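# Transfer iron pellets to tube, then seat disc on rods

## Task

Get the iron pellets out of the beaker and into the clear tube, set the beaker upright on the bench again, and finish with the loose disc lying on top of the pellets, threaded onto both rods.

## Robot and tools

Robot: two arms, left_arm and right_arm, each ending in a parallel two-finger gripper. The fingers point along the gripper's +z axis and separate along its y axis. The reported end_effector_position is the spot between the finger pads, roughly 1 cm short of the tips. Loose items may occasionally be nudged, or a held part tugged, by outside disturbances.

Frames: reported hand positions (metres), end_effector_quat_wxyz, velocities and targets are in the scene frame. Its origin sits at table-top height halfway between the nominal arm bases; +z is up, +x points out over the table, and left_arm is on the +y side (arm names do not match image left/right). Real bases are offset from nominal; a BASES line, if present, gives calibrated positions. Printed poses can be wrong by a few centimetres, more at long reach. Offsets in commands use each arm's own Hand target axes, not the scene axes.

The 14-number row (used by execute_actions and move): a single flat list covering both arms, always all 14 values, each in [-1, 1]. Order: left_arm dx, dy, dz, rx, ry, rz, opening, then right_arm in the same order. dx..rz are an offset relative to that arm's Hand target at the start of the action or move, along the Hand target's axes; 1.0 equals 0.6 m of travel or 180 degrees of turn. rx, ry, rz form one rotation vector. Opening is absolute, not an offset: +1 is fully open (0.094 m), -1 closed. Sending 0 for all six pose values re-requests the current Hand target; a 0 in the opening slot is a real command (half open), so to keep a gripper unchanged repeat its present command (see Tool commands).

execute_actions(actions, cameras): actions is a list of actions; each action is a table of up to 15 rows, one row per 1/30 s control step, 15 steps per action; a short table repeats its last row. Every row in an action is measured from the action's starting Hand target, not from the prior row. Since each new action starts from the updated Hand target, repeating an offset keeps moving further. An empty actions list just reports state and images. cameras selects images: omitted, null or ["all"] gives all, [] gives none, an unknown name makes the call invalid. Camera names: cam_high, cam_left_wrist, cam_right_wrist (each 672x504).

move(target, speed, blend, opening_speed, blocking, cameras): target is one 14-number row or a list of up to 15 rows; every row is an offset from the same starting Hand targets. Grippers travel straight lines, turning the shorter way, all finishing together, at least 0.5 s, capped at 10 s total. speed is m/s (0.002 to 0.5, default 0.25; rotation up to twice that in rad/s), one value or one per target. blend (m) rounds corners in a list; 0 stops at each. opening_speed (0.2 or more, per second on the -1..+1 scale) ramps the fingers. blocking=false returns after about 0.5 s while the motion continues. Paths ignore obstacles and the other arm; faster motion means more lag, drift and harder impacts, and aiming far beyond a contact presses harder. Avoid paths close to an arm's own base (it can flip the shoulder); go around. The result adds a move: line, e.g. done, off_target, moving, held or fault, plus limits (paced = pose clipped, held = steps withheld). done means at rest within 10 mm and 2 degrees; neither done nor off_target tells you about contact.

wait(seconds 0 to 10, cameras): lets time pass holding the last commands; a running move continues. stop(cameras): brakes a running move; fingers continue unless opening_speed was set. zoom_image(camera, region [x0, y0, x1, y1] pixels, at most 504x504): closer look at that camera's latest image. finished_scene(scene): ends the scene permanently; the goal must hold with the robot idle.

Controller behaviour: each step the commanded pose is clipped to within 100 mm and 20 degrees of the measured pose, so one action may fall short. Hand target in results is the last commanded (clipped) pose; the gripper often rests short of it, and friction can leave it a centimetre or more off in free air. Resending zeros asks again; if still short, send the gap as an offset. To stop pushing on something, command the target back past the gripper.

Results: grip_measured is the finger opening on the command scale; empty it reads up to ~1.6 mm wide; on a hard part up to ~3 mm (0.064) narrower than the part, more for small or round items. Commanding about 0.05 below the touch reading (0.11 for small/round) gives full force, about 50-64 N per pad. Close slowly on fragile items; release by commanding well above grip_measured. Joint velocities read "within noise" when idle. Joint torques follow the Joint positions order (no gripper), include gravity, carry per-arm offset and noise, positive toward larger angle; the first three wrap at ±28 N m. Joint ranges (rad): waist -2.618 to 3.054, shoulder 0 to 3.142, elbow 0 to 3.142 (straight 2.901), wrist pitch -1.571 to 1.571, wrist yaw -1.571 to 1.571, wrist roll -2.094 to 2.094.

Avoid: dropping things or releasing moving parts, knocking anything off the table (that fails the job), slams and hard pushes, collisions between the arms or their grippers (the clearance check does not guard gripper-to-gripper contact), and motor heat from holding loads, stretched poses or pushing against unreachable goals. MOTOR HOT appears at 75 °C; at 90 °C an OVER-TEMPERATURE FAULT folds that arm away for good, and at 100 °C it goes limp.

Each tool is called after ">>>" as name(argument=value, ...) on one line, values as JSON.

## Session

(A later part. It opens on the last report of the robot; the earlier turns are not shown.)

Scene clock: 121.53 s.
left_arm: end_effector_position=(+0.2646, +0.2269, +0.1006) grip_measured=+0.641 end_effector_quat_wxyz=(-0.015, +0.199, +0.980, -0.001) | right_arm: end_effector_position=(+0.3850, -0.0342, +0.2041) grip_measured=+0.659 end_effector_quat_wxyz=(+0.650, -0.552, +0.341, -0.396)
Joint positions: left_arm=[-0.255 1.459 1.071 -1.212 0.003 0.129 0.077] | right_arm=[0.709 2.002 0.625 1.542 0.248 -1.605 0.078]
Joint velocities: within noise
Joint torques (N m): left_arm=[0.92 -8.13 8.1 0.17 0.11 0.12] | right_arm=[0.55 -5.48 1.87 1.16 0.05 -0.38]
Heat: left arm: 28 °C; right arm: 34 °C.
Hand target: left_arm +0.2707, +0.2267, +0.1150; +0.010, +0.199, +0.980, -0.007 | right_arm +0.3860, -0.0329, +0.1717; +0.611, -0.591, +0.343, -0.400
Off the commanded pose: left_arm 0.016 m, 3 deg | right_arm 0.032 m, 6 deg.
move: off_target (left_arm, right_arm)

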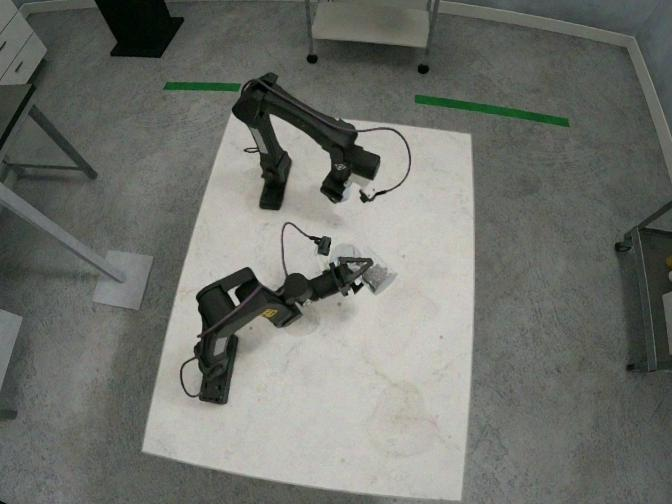

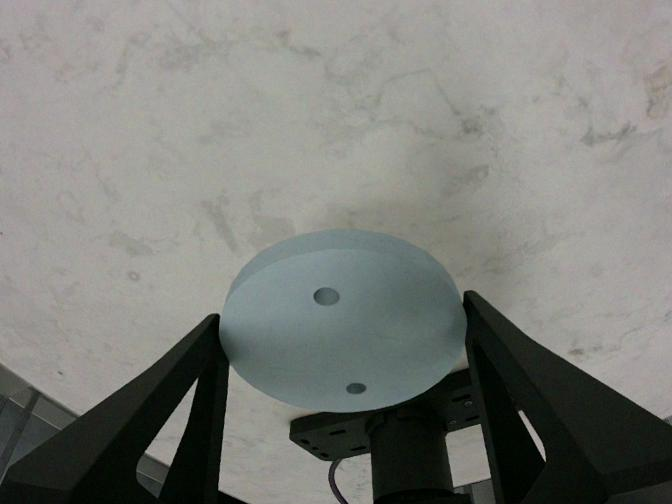

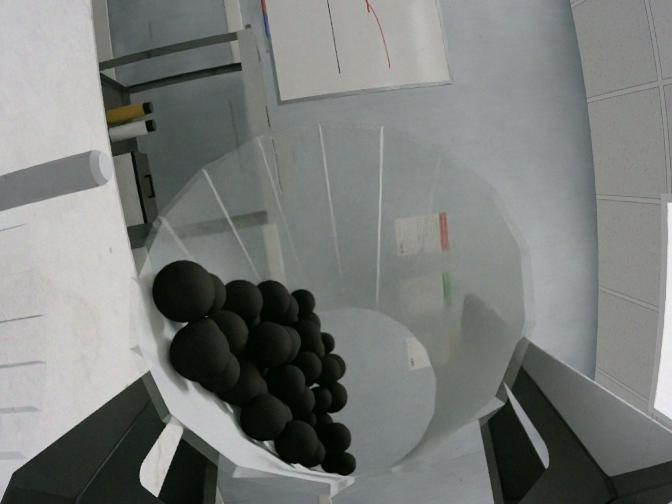

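>>> move(target=[0, 0, 0, 0, 0, 0, 0.5, 0.0027, -0.0137, 0.0023, -0.1039, 0, -0.0396, 0.42], speed=0.1)

Scene clock: 128.73 s.
left_arm: end_effector_position=(+0.2646, +0.2269, +0.1006) grip_measured=+0.641 end_effector_quat_wxyz=(-0.015, +0.199, +0.980, -0.001) | right_arm: end_effector_position=(+0.3899, -0.0364, +0.1740) grip_measured=+0.659 end_effector_quat_wxyz=(-0.495, +0.691, -0.374, +0.371)
Joint positions: left_arm=[-0.255 1.459 1.071 -1.212 0.003 0.129 0.077] | right_arm=[0.712 1.752 0.717 0.789 0.284 -1.648 0.078]
Joint velocities: within noise
Joint torques (N m): left_arm=[0.81 -8.12 7.95 0.25 0.08 0.07] | right_arm=[0.62 -10.15 5.67 1.01 0.14 -0.24]
Heat: left arm: 29 °C; right arm: 34 °C.
Hand target: left_arm +0.2707, +0.2267, +0.1150; +0.010, +0.199, +0.980, -0.007 | right_arm +0.3873, -0.0336, +0.1801; -0.481, +0.703, -0.366, +0.376
Off the commanded pose: left_arm 0.016 m, 3 deg | right_arm 0.007 m, 2 deg.
move: off_target (left_arm)

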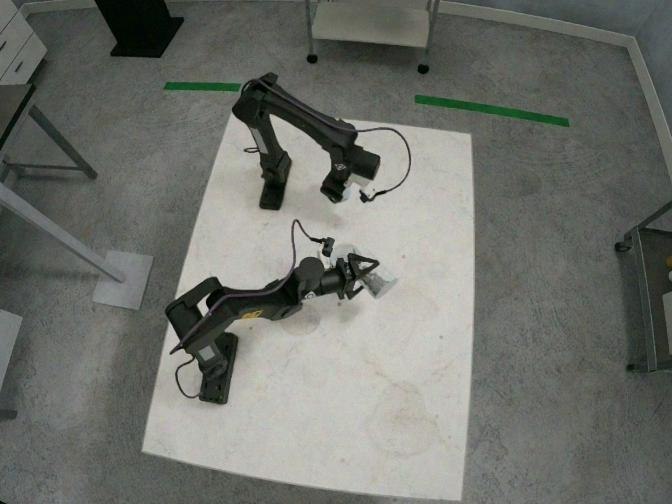

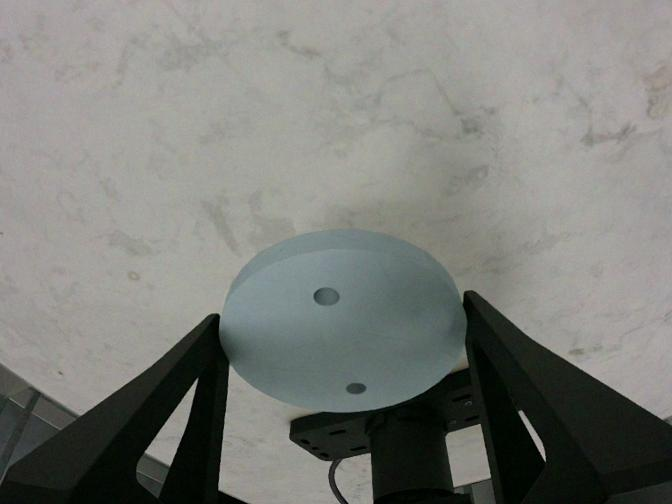

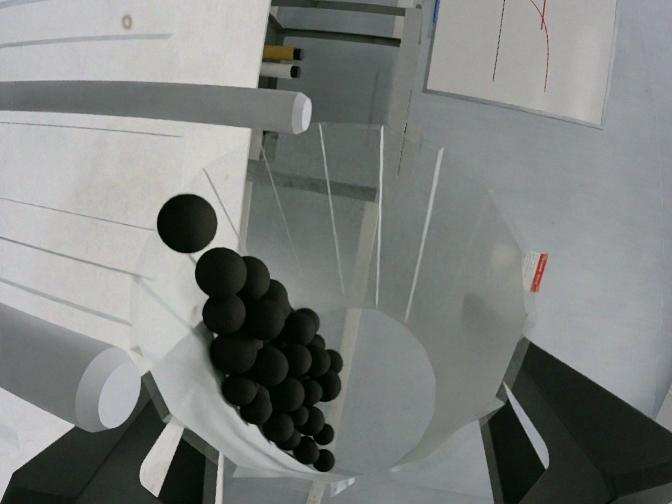

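>>> execute_actions(actions=[])

Scene clock: 130.13 s.
left_arm: end_effector_position=(+0.2646, +0.2269, +0.1006) grip_measured=+0.641 end_effector_quat_wxyz=(-0.015, +0.199, +0.980, -0.001) | right_arm: end_effector_position=(+0.3899, -0.0364, +0.1740) grip_measured=+0.659 end_effector_quat_wxyz=(-0.495, +0.691, -0.374, +0.371)
Joint positions: left_arm=[-0.255 1.459 1.071 -1.212 0.003 0.129 0.077] | right_arm=[0.712 1.752 0.717 0.789 0.284 -1.648 0.078]
Joint velocities: within noise
Joint torques (N m): left_arm=[0.73 -8.32 7.86 0.2 0.11 0.11] | right_arm=[0.59 -10.25 5.85 1.01 0.11 -0.19]
Heat: left arm: 29 °C; right arm: 34 °C.
Hand target: left_arm +0.2707, +0.2267, +0.1150; +0.010, +0.199, +0.980, -0.007 | right_arm +0.3873, -0.0336, +0.1801; -0.481, +0.703, -0.366, +0.376
Tool commands: left_gripper/opening=+0.5 right_gripper/opening=+0.42
Off the commanded pose: left_arm 0.016 m, 3 deg | right_arm 0.007 m, 2 deg.

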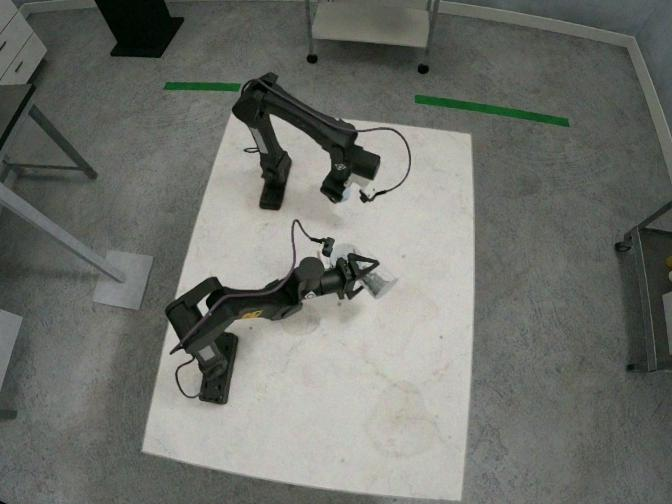

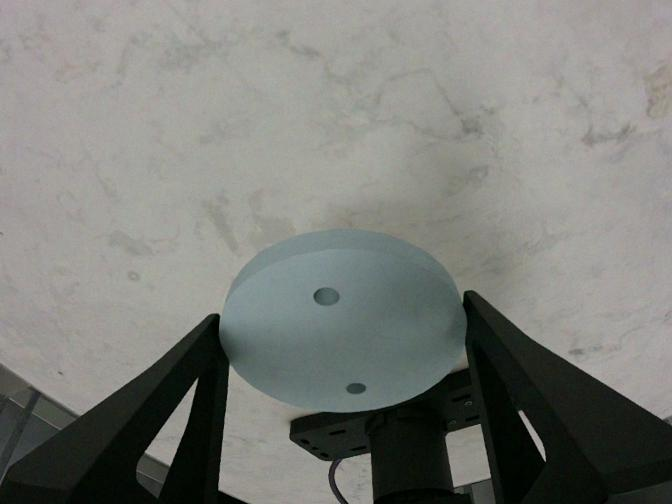

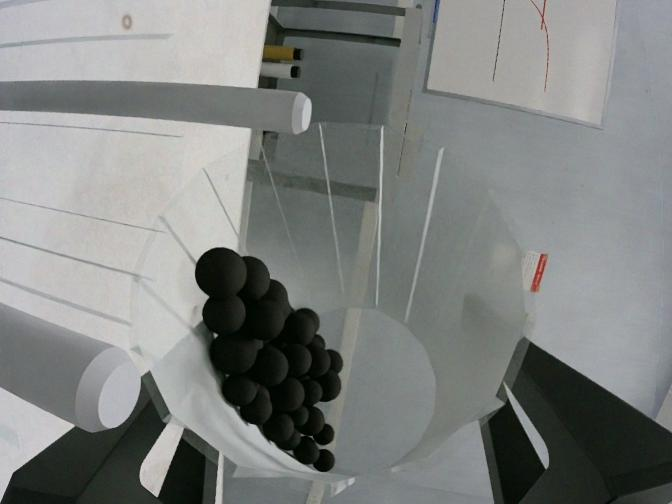

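>>> zoom_image(camera="cam_right_wrist", region=[0, 50, 504, 504])

>>> zoom_image(camera="cam_high", region=[286, 210, 426, 315])

Scaled by 1.000.

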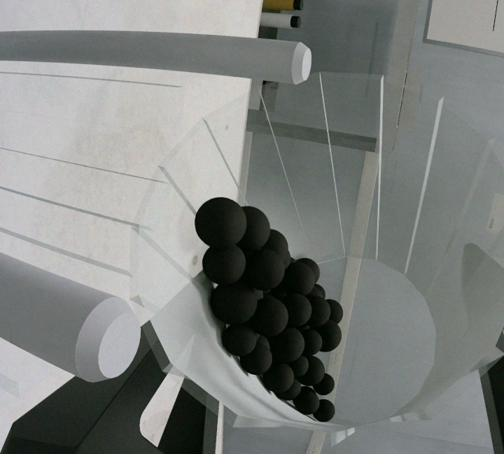

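Scaled by 3.600.

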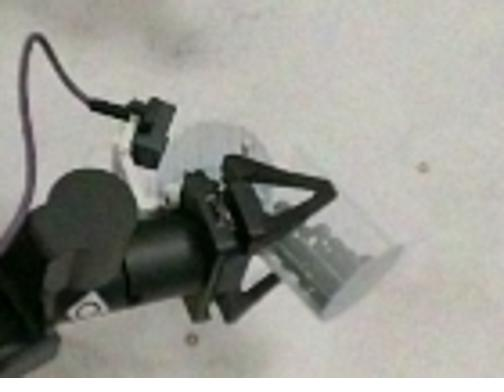

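>>> move(target=[0, 0, 0, 0, 0, 0, 0.5, -0.0058, 0.0054, -0.0241, 0, 0, 0, 0.42], speed=0.06, cameras=["cam_right_wrist"])

Scene clock: 143.37 s.
left_arm: end_effector_position=(+0.2646, +0.2269, +0.1006) grip_measured=+0.641 end_effector_quat_wxyz=(-0.015, +0.199, +0.980, -0.001) | right_arm: end_effector_position=(+0.3795, -0.0368, +0.1740) grip_measured=+0.659 end_effector_quat_wxyz=(-0.487, +0.697, -0.373, +0.372)
Joint positions: left_arm=[-0.255 1.459 1.071 -1.212 0.003 0.129 0.077] | right_arm=[0.735 1.717 0.695 0.757 0.309 -1.649 0.078]
Joint velocities: within noise
Joint torques (N m): left_arm=[0.94 -8.28 7.77 0.24 0.1 0.08] | right_arm=[0.83 -10.73 3.7 1.27 0.13 -0.11]
Heat: left arm: 29 °C; right arm: 36 °C.
Hand target: left_arm +0.2707, +0.2267, +0.1150; +0.010, +0.199, +0.980, -0.007 | right_arm +0.3725, -0.0372, +0.1801; -0.481, +0.703, -0.366, +0.376
Off the commanded pose: left_arm 0.016 m, 3 deg | right_arm 0.009 m, 1 deg.
move: off_target (left_arm)
Images, in order (width x height): cam_right_wrist 672x504.

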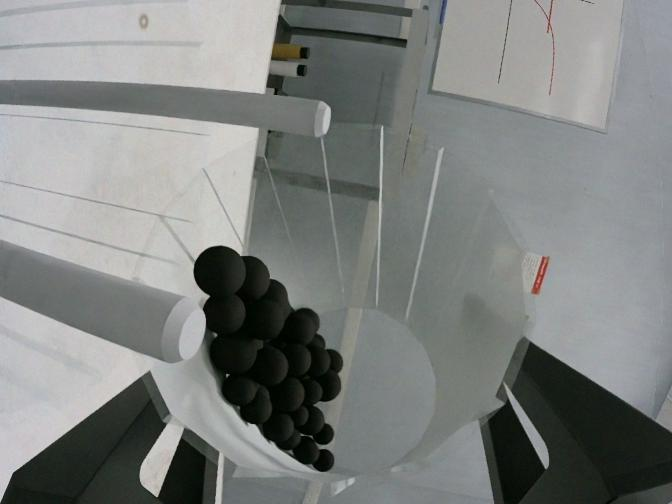

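>>> move(target=[0, 0, 0, 0, 0, 0, 0.5, -0.0048, -0.0002, -0.0152, 0.0093, 0.0084, -0.0248, 0.42], speed=0.06, cameras=["cam_right_wrist"])

Scene clock: 148.13 s.
left_arm: end_effector_position=(+0.2646, +0.2269, +0.1006) grip_measured=+0.641 end_effector_quat_wxyz=(-0.015, +0.199, +0.980, -0.001) | right_arm: end_effector_position=(+0.3682, -0.0361, +0.1753) grip_measured=+0.659 end_effector_quat_wxyz=(-0.472, +0.705, -0.344, +0.401)
Joint positions: left_arm=[-0.255 1.459 1.071 -1.212 0.003 0.129 0.077] | right_arm=[0.772 1.7 0.66 0.789 0.361 -1.731 0.078]
Joint velocities: within noise
Joint torques (N m): left_arm=[0.88 -8.17 7.91 0.25 0.08 0.07] | right_arm=[0.59 -9.61 3.15 1.56 0.14 -0.12]
Heat: left arm: 29 °C; right arm: 37 °C.
Hand target: left_arm +0.2707, +0.2267, +0.1150; +0.010, +0.199, +0.980, -0.007 | right_arm +0.3632, -0.0383, +0.1820; -0.472, +0.704, -0.339, +0.409
Off the commanded pose: left_arm 0.016 m, 3 deg | right_arm 0.009 m, 1 deg.
move: off_target (left_arm)
Images, in order (width x height): cam_right_wrist 672x504.

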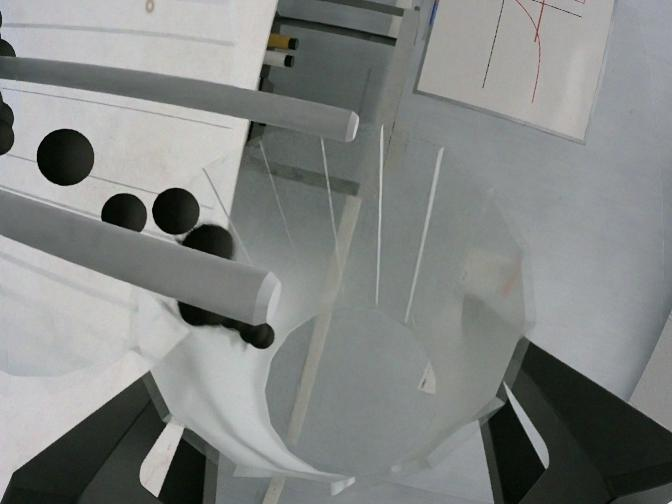

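>>> wait(seconds=0.3)

Scene clock: 148.70 s.
left_arm: end_effector_position=(+0.2646, +0.2269, +0.1006) grip_measured=+0.641 end_effector_quat_wxyz=(-0.015, +0.199, +0.980, -0.001) | right_arm: end_effector_position=(+0.3682, -0.0361, +0.1753) grip_measured=+0.659 end_effector_quat_wxyz=(-0.472, +0.706, -0.344, +0.402)
Joint positions: left_arm=[-0.255 1.459 1.071 -1.212 0.003 0.129 0.077] | right_arm=[0.772 1.7 0.66 0.789 0.361 -1.732 0.078]
Joint velocities: within noise
Joint torques (N m): left_arm=[0.92 -7.95 7.77 0.21 0.1 0.12] | right_arm=[0.59 -9.61 3.03 1.58 0.16 -0.1]
Heat: left arm: 29 °C; right arm: 37 °C.
Hand target: left_arm +0.2707, +0.2267, +0.1150; +0.010, +0.199, +0.980, -0.007 | right_arm +0.3632, -0.0383, +0.1820; -0.472, +0.704, -0.339, +0.409
Tool commands: left_gripper/opening=+0.5 right_gripper/opening=+0.42
Off the commanded pose: left_arm 0.016 m, 3 deg | right_arm 0.009 m, 1 deg.
wait: 0.30 s; at rest from the start

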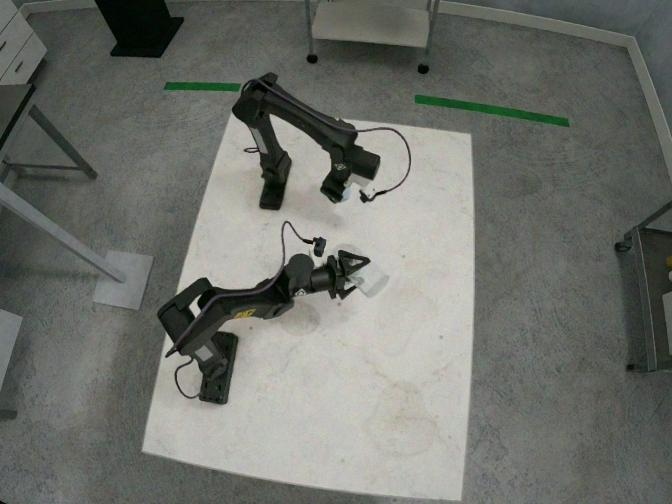

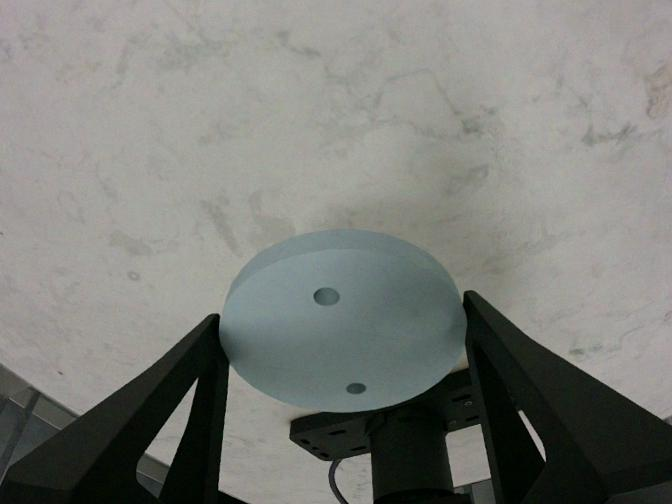

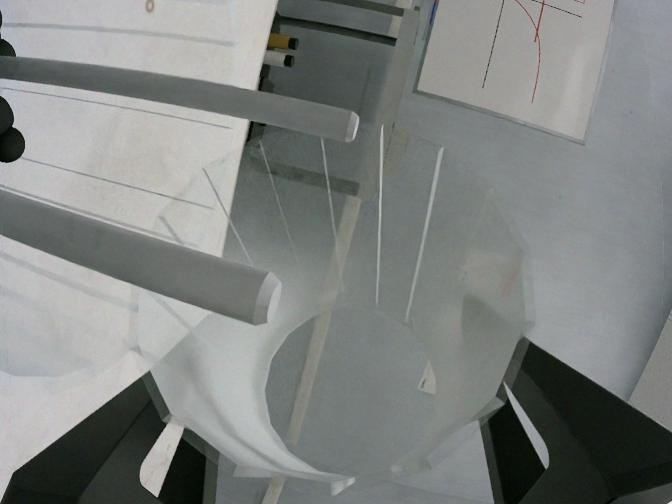

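>>> zoom_image(camera="cam_high", region=[276, 200, 456, 335])

>>> zoom_image(camera="cam_high", region=[140, 110, 480, 500])

>>> zoom_image(camera="cam_right_wrist", region=[0, 0, 340, 340])

Scaled by 2.800.

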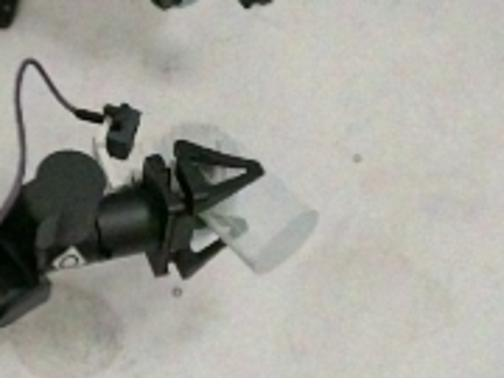

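Scaled by 1.292.

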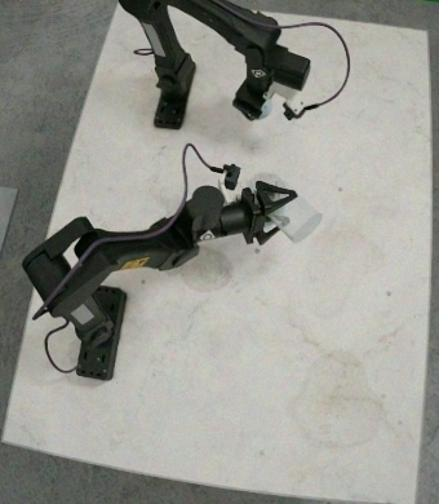

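Scaled by 1.482 from the camera's 672x504 image, which has a finer 960x720 frame.

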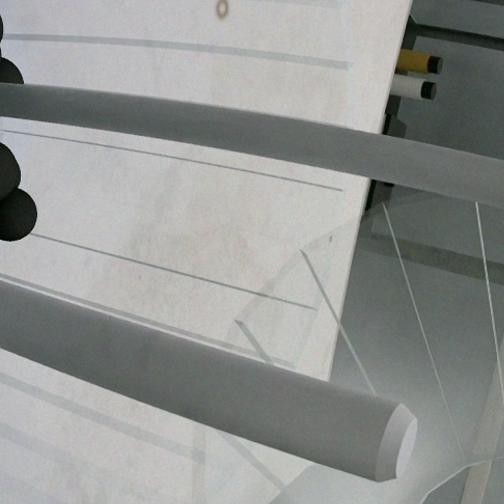

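>>> move(target=[[0, 0, 0, 0, 0, 0, 0.5, 0.0603, 0.0102, 0.0263, 0, 0, 0, 0.42], [0, 0, 0, 0, 0, 0, 0.5, 0.1228, -0.0447, 0.031, -0.0471, -0.0419, 0.1239, 0.42], [0, 0, 0, 0, 0, 0, 0.5, 0.1732, 0.2125, -0.1985, -0.1871, -0.1662, 0.4918, 0.42]], speed=[0.08, 0.12, 0.2], blend=0.02)

Scene clock: 159.43 s.
left_arm: end_effector_position=(+0.2646, +0.2269, +0.1006) grip_measured=+0.641 end_effector_quat_wxyz=(-0.015, +0.199, +0.980, -0.001) | right_arm: end_effector_position=(+0.2924, -0.2185, +0.1091) grip_measured=+0.658 end_effector_quat_wxyz=(+0.472, -0.439, +0.708, +0.289)
Joint positions: left_arm=[-0.255 1.459 1.071 -1.212 0.003 0.129 0.077] | right_arm=[-0.235 1.536 0.511 -0.021 -1.107 -1.002 0.078]
Joint velocities: within noise
Joint torques (N m): left_arm=[1.02 -8.28 7.95 0.22 0.05 0.13] | right_arm=[-0.54 -4.26 4.34 0.67 -0.83 -0.11]
Heat: left arm: 29 °C; right arm: 36 °C.
Hand target: left_arm +0.2707, +0.2267, +0.1150; +0.010, +0.199, +0.980, -0.007 | right_arm +0.2903, -0.2156, +0.1150; +0.479, -0.441, +0.695, +0.305
Off the commanded pose: left_arm 0.016 m, 3 deg | right_arm 0.007 m, 3 deg.
move: off_target (left_arm, right_arm); blend cut to 0.0199 m at target 1

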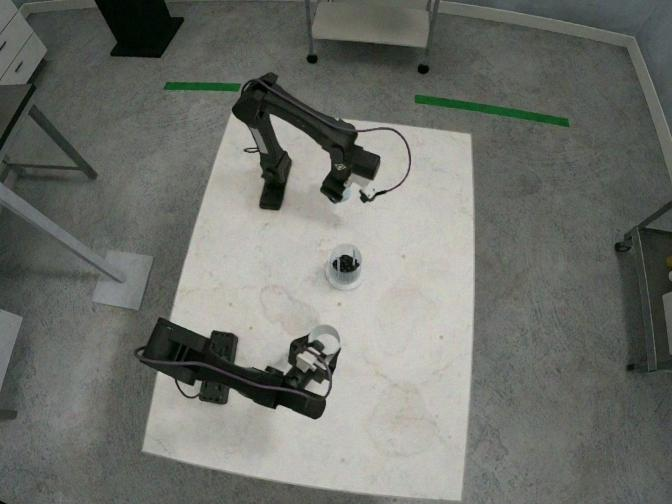

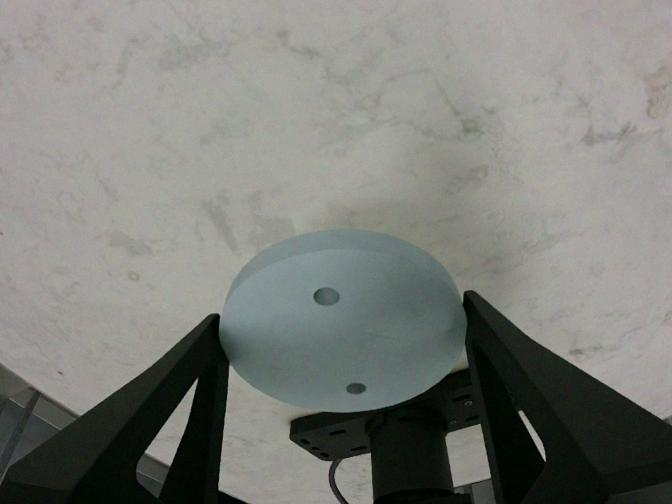

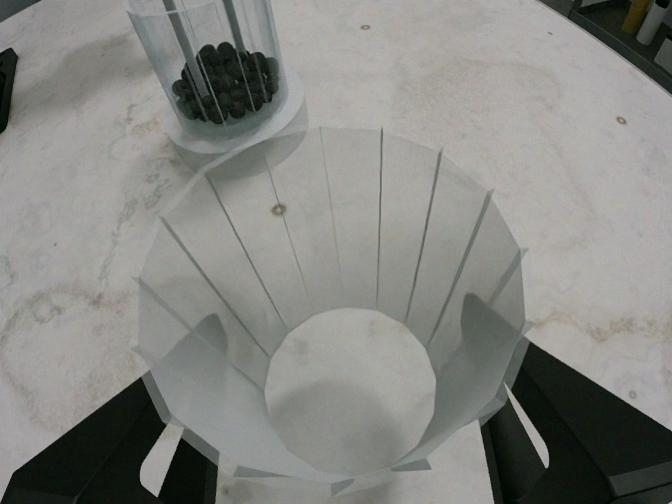

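>>> move(target=[0, 0, 0, 0, 0, 0, 0.5, 0.0654, -0.0001, 0.0249, -0.0005, -0.011, 0.0012, 0.42], speed=0.08, cameras=["cam_right_wrist"])

Scene clock: 162.33 s.
left_arm: end_effector_position=(+0.2646, +0.2269, +0.1006) grip_measured=+0.641 end_effector_quat_wxyz=(-0.015, +0.199, +0.980, -0.001) | right_arm: end_effector_position=(+0.2915, -0.2160, +0.0677) grip_measured=+0.658 end_effector_quat_wxyz=(+0.475, -0.438, +0.700, +0.304)
Joint positions: left_arm=[-0.255 1.459 1.071 -1.212 0.003 0.129 0.077] | right_arm=[-0.236 1.75 0.459 0.229 -1.141 -1.011 0.078]
Joint velocities: within noise
Joint torques (N m): left_arm=[0.85 -8.21 7.86 0.26 0.06 0.07] | right_arm=[-0.66 -4.83 2 1.07 -0.88 0.1]
Heat: left arm: 29 °C; right arm: 35 °C.
Hand target: left_arm +0.2707, +0.2267, +0.1150; +0.010, +0.199, +0.980, -0.007 | right_arm +0.2903, -0.2156, +0.0730; +0.490, -0.435, +0.687, +0.314
Off the commanded pose: left_arm 0.016 m, 3 deg | right_arm 0.005 m, 3 deg.
move: off_target (left_arm, right_arm)
Images, in order (width x height): cam_right_wrist 672x504.

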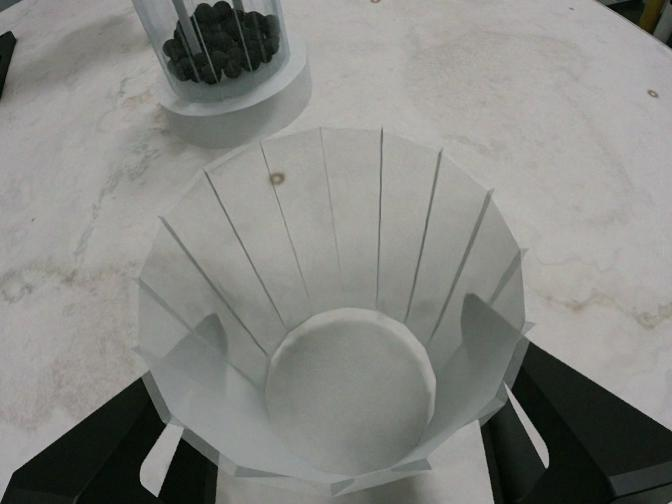

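>>> move(target=[0, 0, 0, 0, 0, 0, 0.5, 0.0188, 0, 0.007, 0.001, -0.0027, -0.0028, 0.42], speed=0.03, cameras=["cam_right_wrist"])

Scene clock: 164.40 s.
left_arm: end_effector_position=(+0.2646, +0.2269, +0.1006) grip_measured=+0.641 end_effector_quat_wxyz=(-0.015, +0.199, +0.980, -0.001) | right_arm: end_effector_position=(+0.2911, -0.2150, +0.0598) grip_measured=+0.658 end_effector_quat_wxyz=(+0.487, -0.439, +0.690, +0.308)
Joint positions: left_arm=[-0.255 1.459 1.071 -1.212 0.003 0.129 0.077] | right_arm=[-0.241 1.818 0.439 0.342 -1.17 -1.002 0.078]
Joint velocities: within noise
Joint torques (N m): left_arm=[0.75 -8.14 7.75 0.28 0.15 0.07] | right_arm=[-0.54 -4.74 1.94 1.07 -0.62 0.1]
Heat: left arm: 30 °C; right arm: 35 °C.
Hand target: left_arm +0.2707, +0.2267, +0.1150; +0.010, +0.199, +0.980, -0.007 | right_arm +0.2903, -0.2152, +0.0609; +0.495, -0.436, +0.684, +0.313
Off the commanded pose: left_arm 0.016 m, 3 deg | right_arm 0.001 m, 1 deg.
move: off_target (left_arm)
Images, in order (width x height): cam_right_wrist 672x504.

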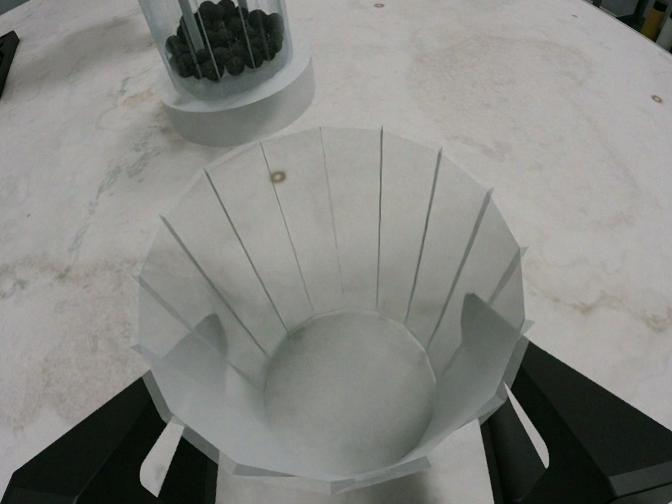

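>>> move(target=[0, 0, 0, 0, 0, 0, 0.5, 0.0079, 0, 0.0028, -0.0002, 0.0045, 0.0005, 0.42], speed=0.02, cameras=["cam_right_wrist"])

Scene clock: 166.33 s.
left_arm: end_effector_position=(+0.2646, +0.2269, +0.1006) grip_measured=+0.641 end_effector_quat_wxyz=(-0.015, +0.199, +0.980, -0.001) | right_arm: end_effector_position=(+0.2911, -0.2151, +0.0599) grip_measured=+0.658 end_effector_quat_wxyz=(+0.490, -0.438, +0.687, +0.311)
Joint positions: left_arm=[-0.255 1.459 1.071 -1.212 0.003 0.129 0.077] | right_arm=[-0.244 1.827 0.439 0.353 -1.181 -1.002 0.078]
Joint velocities: within noise
Joint torques (N m): left_arm=[0.9 -7.94 7.92 0.2 0.1 0.04] | right_arm=[-0.25 -4.37 2.06 1.03 -0.42 0.06]
Heat: left arm: 30 °C; right arm: 35 °C.
Hand target: left_arm +0.2707, +0.2267, +0.1150; +0.010, +0.199, +0.980, -0.007 | right_arm +0.2904, -0.2152, +0.0559; +0.489, -0.438, +0.687, +0.310
Off the commanded pose: left_arm 0.016 m, 3 deg | right_arm 0.004 m, 0 deg.
move: off_target (left_arm)
Images, in order (width x height): cam_right_wrist 672x504.

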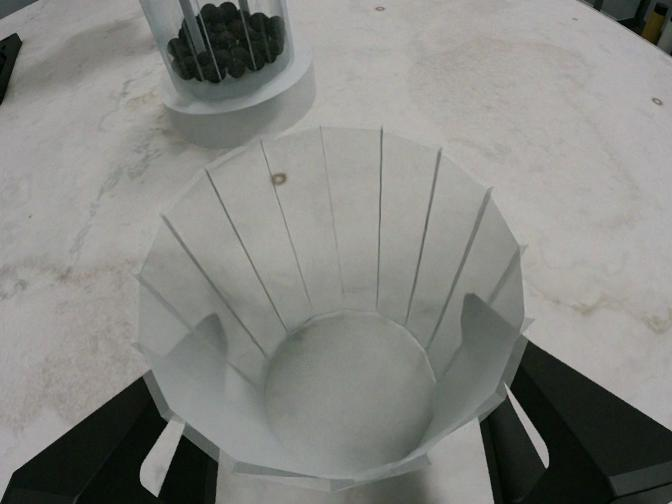

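>>> move(target=[0, 0, 0, 0, 0, 0, 0.5, 0, 0, 0, 0, 0, 0, 1.0], speed=0.03, opening_speed=0.4, cameras=["cam_right_wrist"])

Scene clock: 169.23 s.
left_arm: end_effector_position=(+0.2646, +0.2269, +0.1006) grip_measured=+0.641 end_effector_quat_wxyz=(-0.015, +0.199, +0.980, -0.001) | right_arm: end_effector_position=(+0.2909, -0.2151, +0.0573) grip_measured=+0.998 end_effector_quat_wxyz=(+0.487, -0.437, +0.690, +0.311)
Joint positions: left_arm=[-0.255 1.459 1.071 -1.212 0.003 0.129 0.077] | right_arm=[-0.242 1.835 0.439 0.355 -1.174 -1.002 0.094]
Joint velocities: within noise
Joint torques (N m): left_arm=[0.76 -8.24 7.8 0.25 0.07 0.09] | right_arm=[-0.39 -5.01 1.94 0.98 -0.5 0.05]
Heat: left arm: 30 °C; right arm: 35 °C.
Hand target: left_arm +0.2707, +0.2267, +0.1150; +0.010, +0.199, +0.980, -0.007 | right_arm +0.2904, -0.2152, +0.0559; +0.489, -0.438, +0.687, +0.310
Off the commanded pose: left_arm 0.016 m, 3 deg | right_arm 0.001 m, 0 deg.
move: off_target (left_arm)
Images, in order (width x height): cam_right_wrist 672x504.

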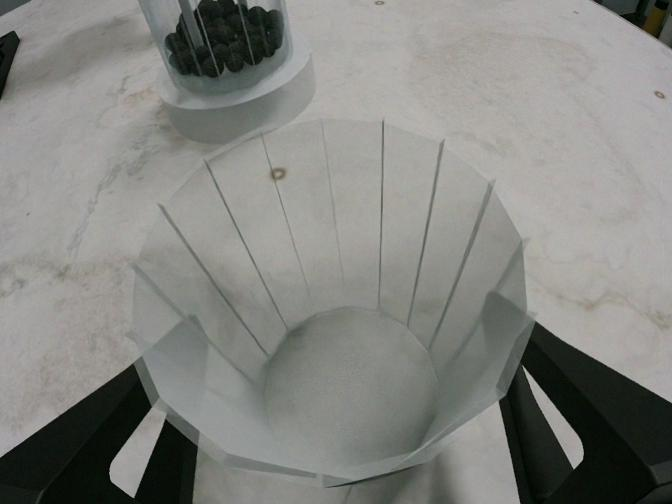

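>>> move(target=[[-0.002, -0.001, -0.1, -0.0029, -0.0013, -0.1306, 0.5, -0.1337, -0.0005, -0.0464, 0, 0, 0, 1.0], [-0.0045, -0.002, -0.2, -0.0058, -0.0026, -0.2611, 0.5, -0.2262, 0.0705, -0.0143, -0.0276, -0.0787, -0.0049, 1.0]], speed=[0.1, 0.15], blend=0.01)

Scene clock: 186.97 s.
left_arm: end_effector_position=(+0.2720, +0.2237, +0.2209) grip_measured=+0.641 end_effector_quat_wxyz=(+0.041, -0.201, +0.978, -0.026) | right_arm: end_effector_position=(+0.2707, -0.1664, +0.1854) grip_measured=+0.998 end_effector_quat_wxyz=(+0.552, -0.418, +0.612, +0.381)
Joint positions: left_arm=[-0.255 1.413 1.511 -1.571 0.009 -0.677 0.077] | right_arm=[-0.091 1.388 0.316 0.735 -1.265 -0.318 0.094]
Joint velocities: within noise
Joint torques (N m): left_arm=[-0.61 -7.32 7.69 0.44 -0.12 -0.14] | right_arm=[0.59 -3.03 3.25 1.52 -0.33 0.18]
Heat: left arm: 29 °C; right arm: 34 °C.
Hand target: left_arm +0.2707, +0.2268, +0.2350; +0.012, -0.208, +0.978, -0.003 | right_arm +0.2673, -0.1641, +0.1868; +0.553, -0.422, +0.604, +0.388
Off the commanded pose: left_arm 0.015 m, 4 deg | right_arm 0.004 m, 1 deg.
joint sent to its limit (left arm) — joint 4 (wrist pitch), lower limit. The joint targets are off in position and orientation.
move: off_target (left_arm)

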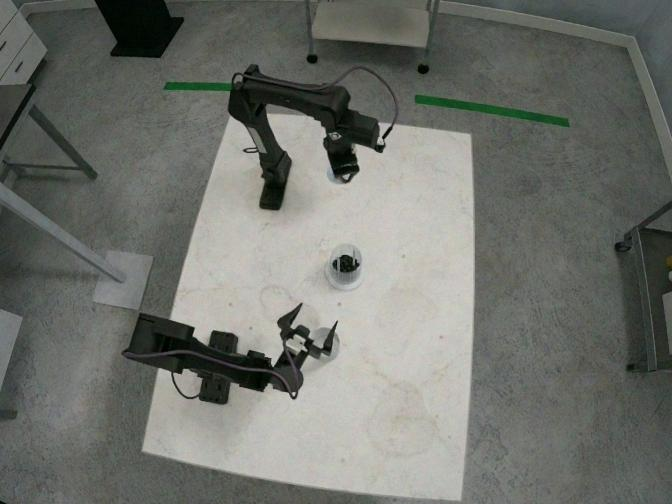

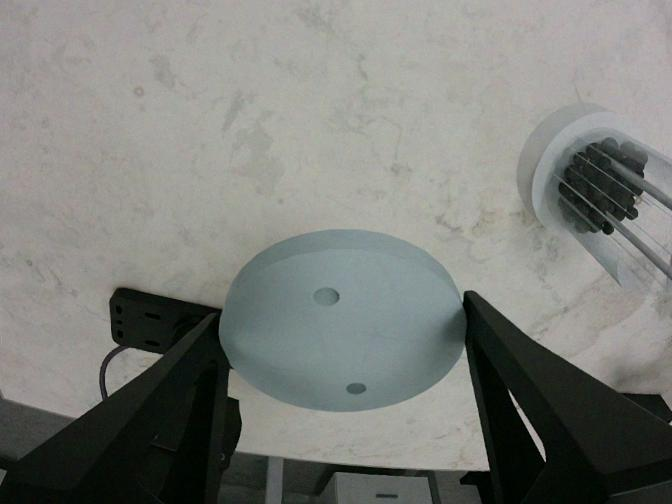

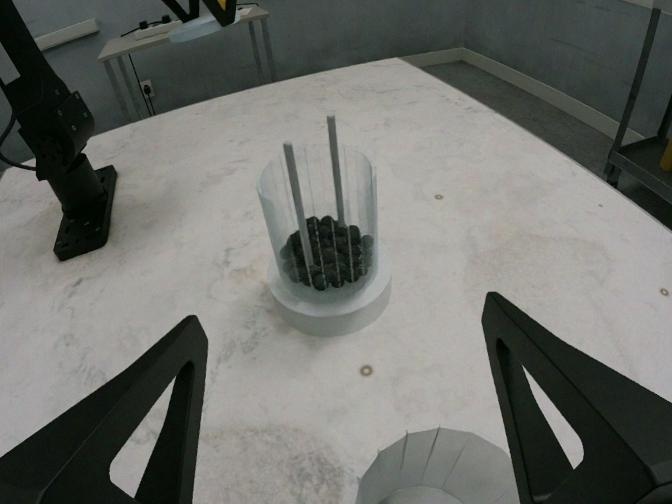

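>>> zoom_image(camera="cam_left_wrist", region=[472, 80, 672, 320])

>>> zoom_image(camera="cam_right_wrist", region=[130, 0, 430, 340])

Scaled by 2.100 from the camera's 672x504 image, which has a finer 960x720 frame.

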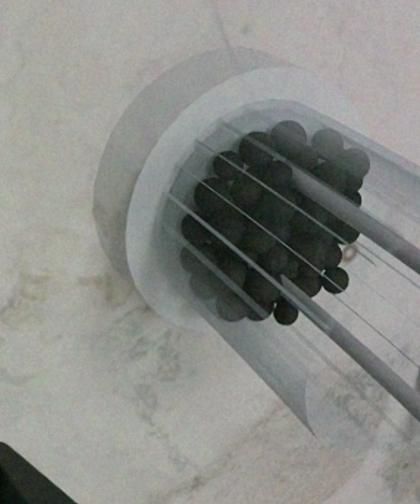

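Scaled by 1.482 from the camera's 672x504 image, which has a finer 960x720 frame.

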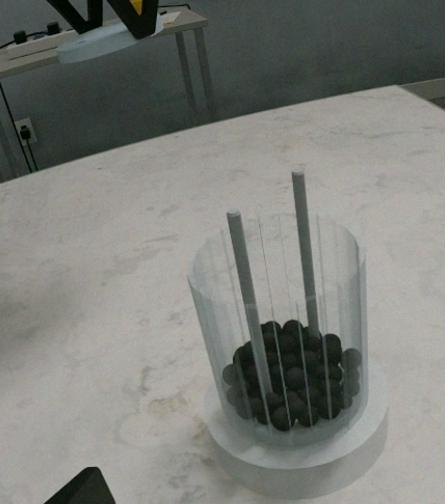

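>>> zoom_image(camera="cam_left_wrist", region=[290, 270, 390, 410])

>>> zoom_image(camera="cam_right_wrist", region=[255, 95, 385, 215])

>>> zoom_image(camera="cam_right_wrist", region=[140, 0, 280, 80])

Scaled by 3.600 from the camera's 672x504 image, which has a finer 960x720 frame.

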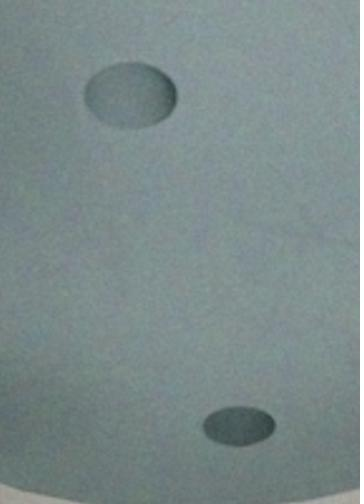

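Scaled by 3.877 from the camera's 672x504 image, which has a finer 960x720 frame.

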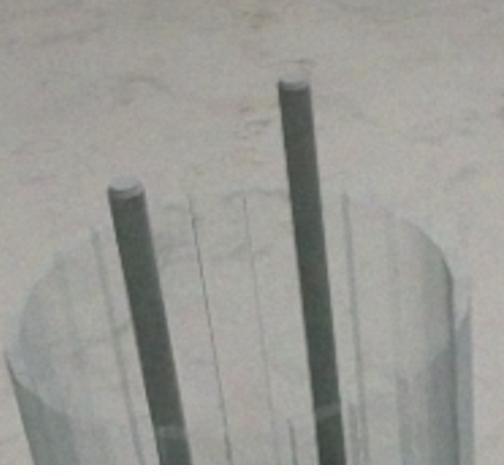

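Scaled by 3.600 from the camera's 672x504 image, which has a finer 960x720 frame.

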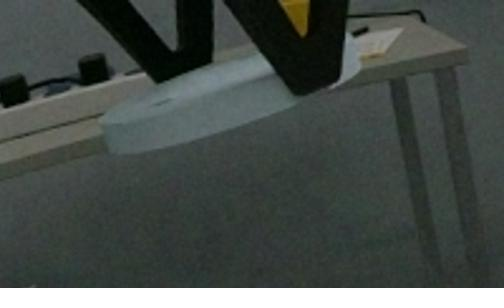

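>>> move(target=[0.2215, -0.078, 0.2878, -0.0035, 0.0071, 0, 0.5, 0, 0, 0, 0, 0, 0, 1.0], speed=0.15)

Scene clock: 207.10 s.
left_arm: end_effector_position=(+0.1696, +0.1329, +0.0611) grip_measured=+0.641 end_effector_quat_wxyz=(-0.006, -0.202, +0.979, +0.004) | right_arm: end_effector_position=(+0.2709, -0.1664, +0.1858) grip_measured=+0.998 end_effector_quat_wxyz=(+0.553, -0.419, +0.612, +0.381)
Joint positions: left_arm=[-0.862 1.358 0.827 -1.053 0.006 -1.286 0.077] | right_arm=[-0.091 1.388 0.316 0.738 -1.265 -0.316 0.094]
Joint velocities: within noise
Joint torques (N m): left_arm=[-0.59 -3.32 5.35 0.52 0.07 -0.06] | right_arm=[0.72 -2.96 3.28 1.53 -0.32 0.17]
Heat: left arm: 29 °C; right arm: 33 °C.
Hand target: left_arm +0.1726, +0.1298, +0.0599; +0.000, -0.208, +0.978, +0.000 | right_arm +0.2673, -0.1641, +0.1868; +0.553, -0.422, +0.604, +0.388
Off the commanded pose: left_arm 0.004 m, 1 deg | right_arm 0.004 m, 1 deg.
move: done

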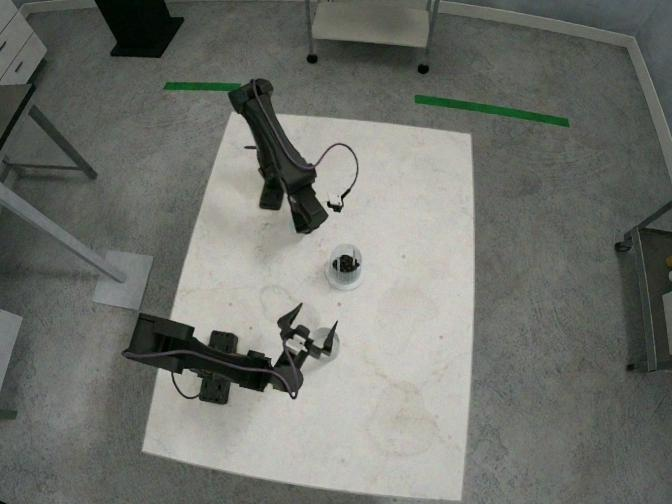

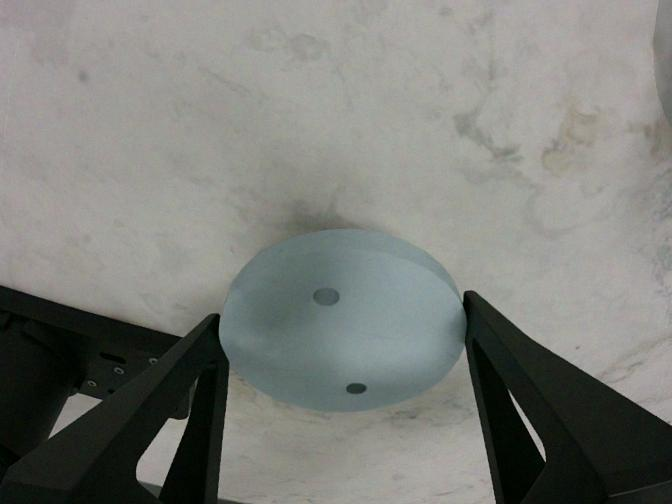

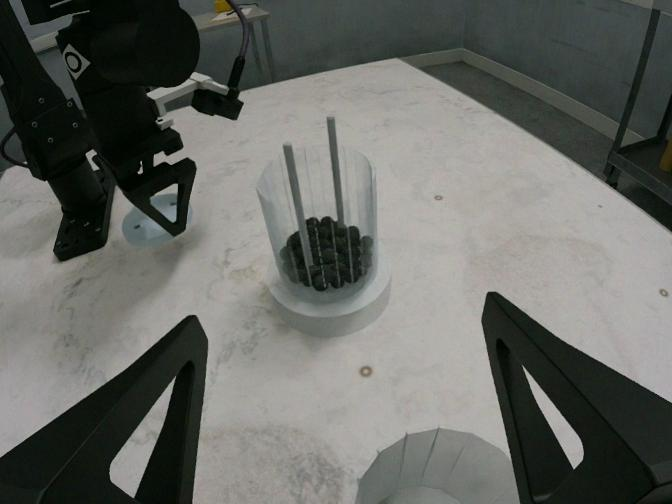

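>>> move(target=[[0, 0, 0.06, 0, 0, 0, 0.5, 0, 0, 0, 0, 0, 0, 1.0], [0, 0, 0.0725, 0, 0, 0, 0.5, 0, 0, 0, 0, 0, 0, 1.0]], speed=[0.08, 0.02], blend=0.003)

Scene clock: 209.23 s.
left_arm: end_effector_position=(+0.1702, +0.1321, +0.0184) grip_measured=+0.641 end_effector_quat_wxyz=(-0.005, -0.203, +0.979, +0.003) | right_arm: end_effector_position=(+0.2709, -0.1664, +0.1860) grip_measured=+0.998 end_effector_quat_wxyz=(+0.553, -0.418, +0.612, +0.381)
Joint positions: left_arm=[-0.862 1.431 0.703 -0.852 0.006 -1.287 0.077] | right_arm=[-0.091 1.388 0.316 0.74 -1.265 -0.315 0.094]
Joint velocities: within noise
Joint torques (N m): left_arm=[-0.87 -3.56 5.01 0.54 -0.02 -0.11] | right_arm=[0.58 -2.96 3.23 1.52 -0.32 0.19]
Heat: left arm: 29 °C; right arm: 32 °C.
Hand target: left_arm +0.1726, +0.1298, +0.0164; +0.000, -0.208, +0.978, +0.000 | right_arm +0.2673, -0.1641, +0.1868; +0.553, -0.422, +0.604, +0.388
Off the commanded pose: left_arm 0.004 m, 1 deg | right_arm 0.004 m, 1 deg.
move: done

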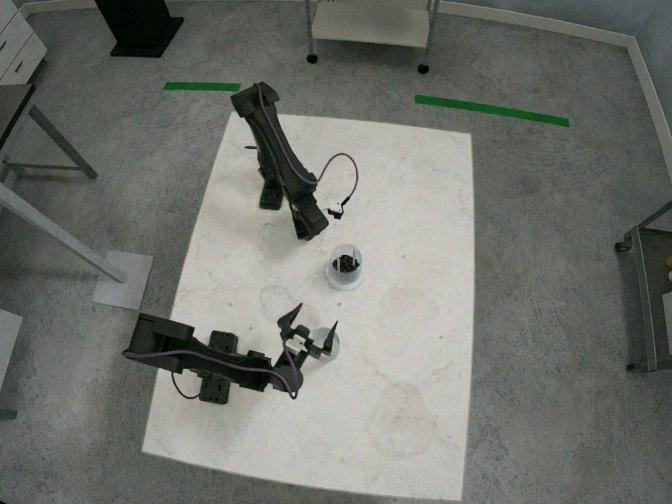

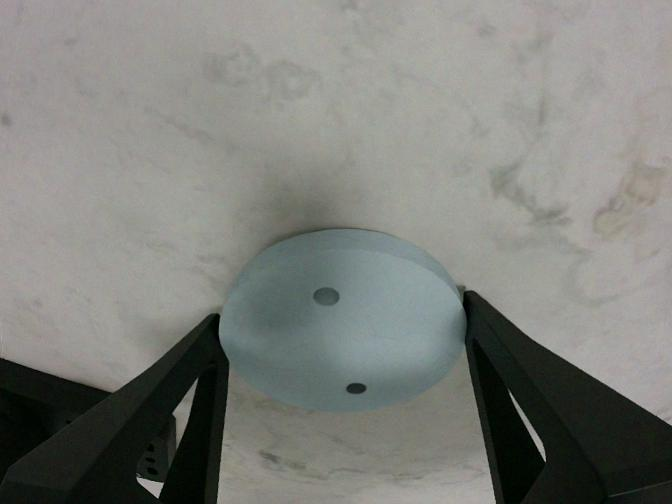

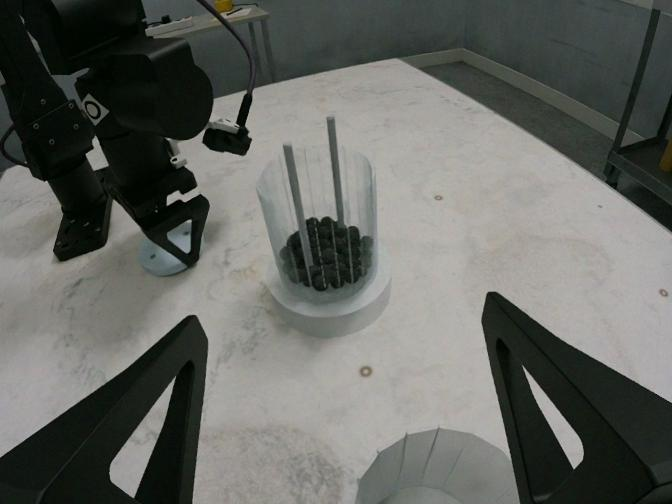

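>>> move(target=[0, 0, 0.015, 0, 0, 0, 0.5, 0, 0, 0, 0, 0, 0, 1.0], speed=0.02, cameras=["cam_left_wrist", "cam_right_wrist"])

Scene clock: 210.53 s.
left_arm: end_effector_position=(+0.1694, +0.1327, +0.0140) grip_measured=+0.641 end_effector_quat_wxyz=(-0.006, -0.203, +0.979, +0.004) | right_arm: end_effector_position=(+0.2709, -0.1664, +0.1860) grip_measured=+0.998 end_effector_quat_wxyz=(+0.553, -0.418, +0.612, +0.381)
Joint positions: left_arm=[-0.862 1.44 0.69 -0.833 0.008 -1.287 0.077] | right_arm=[-0.091 1.388 0.316 0.74 -1.265 -0.315 0.094]
Joint velocities: within noise
Joint torques (N m): left_arm=[-0.68 -2.67 4.1 0.75 0.02 -0.11] | right_arm=[0.77 -2.89 3.22 1.51 -0.33 0.16]
Heat: left arm: 28 °C; right arm: 32 °C.
Hand target: left_arm +0.1726, +0.1298, +0.0074; +0.000, -0.208, +0.978, +0.000 | right_arm +0.2673, -0.1641, +0.1868; +0.553, -0.422, +0.604, +0.388
Off the commanded pose: left_arm 0.008 m, 1 deg | right_arm 0.004 m, 1 deg.
move: done
Images, in order (width x height): cam_left_wrist 672x504, cam_right_wrist 672x504.

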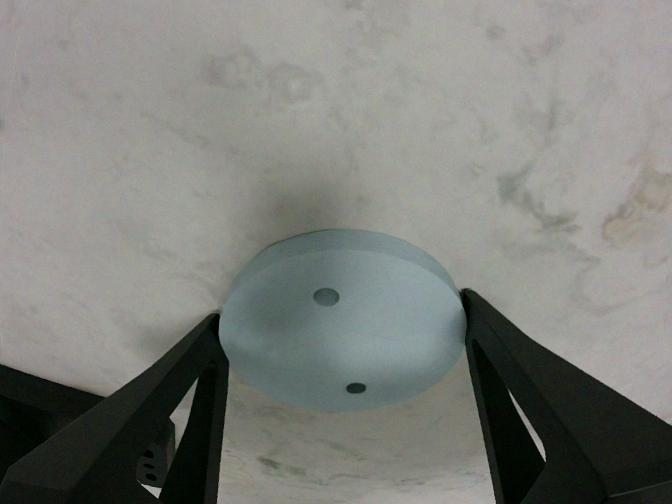

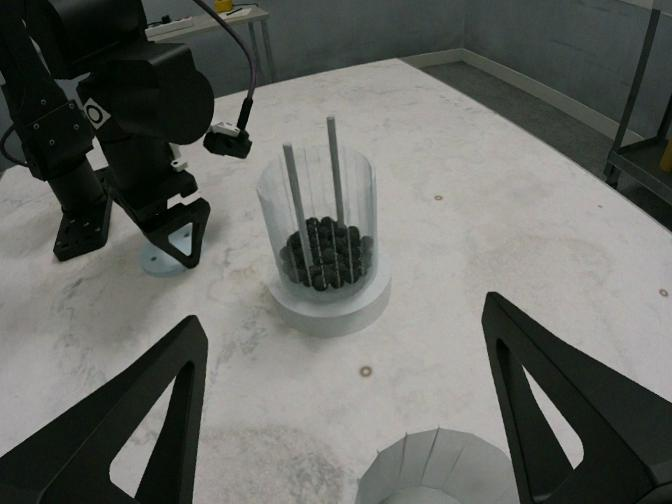

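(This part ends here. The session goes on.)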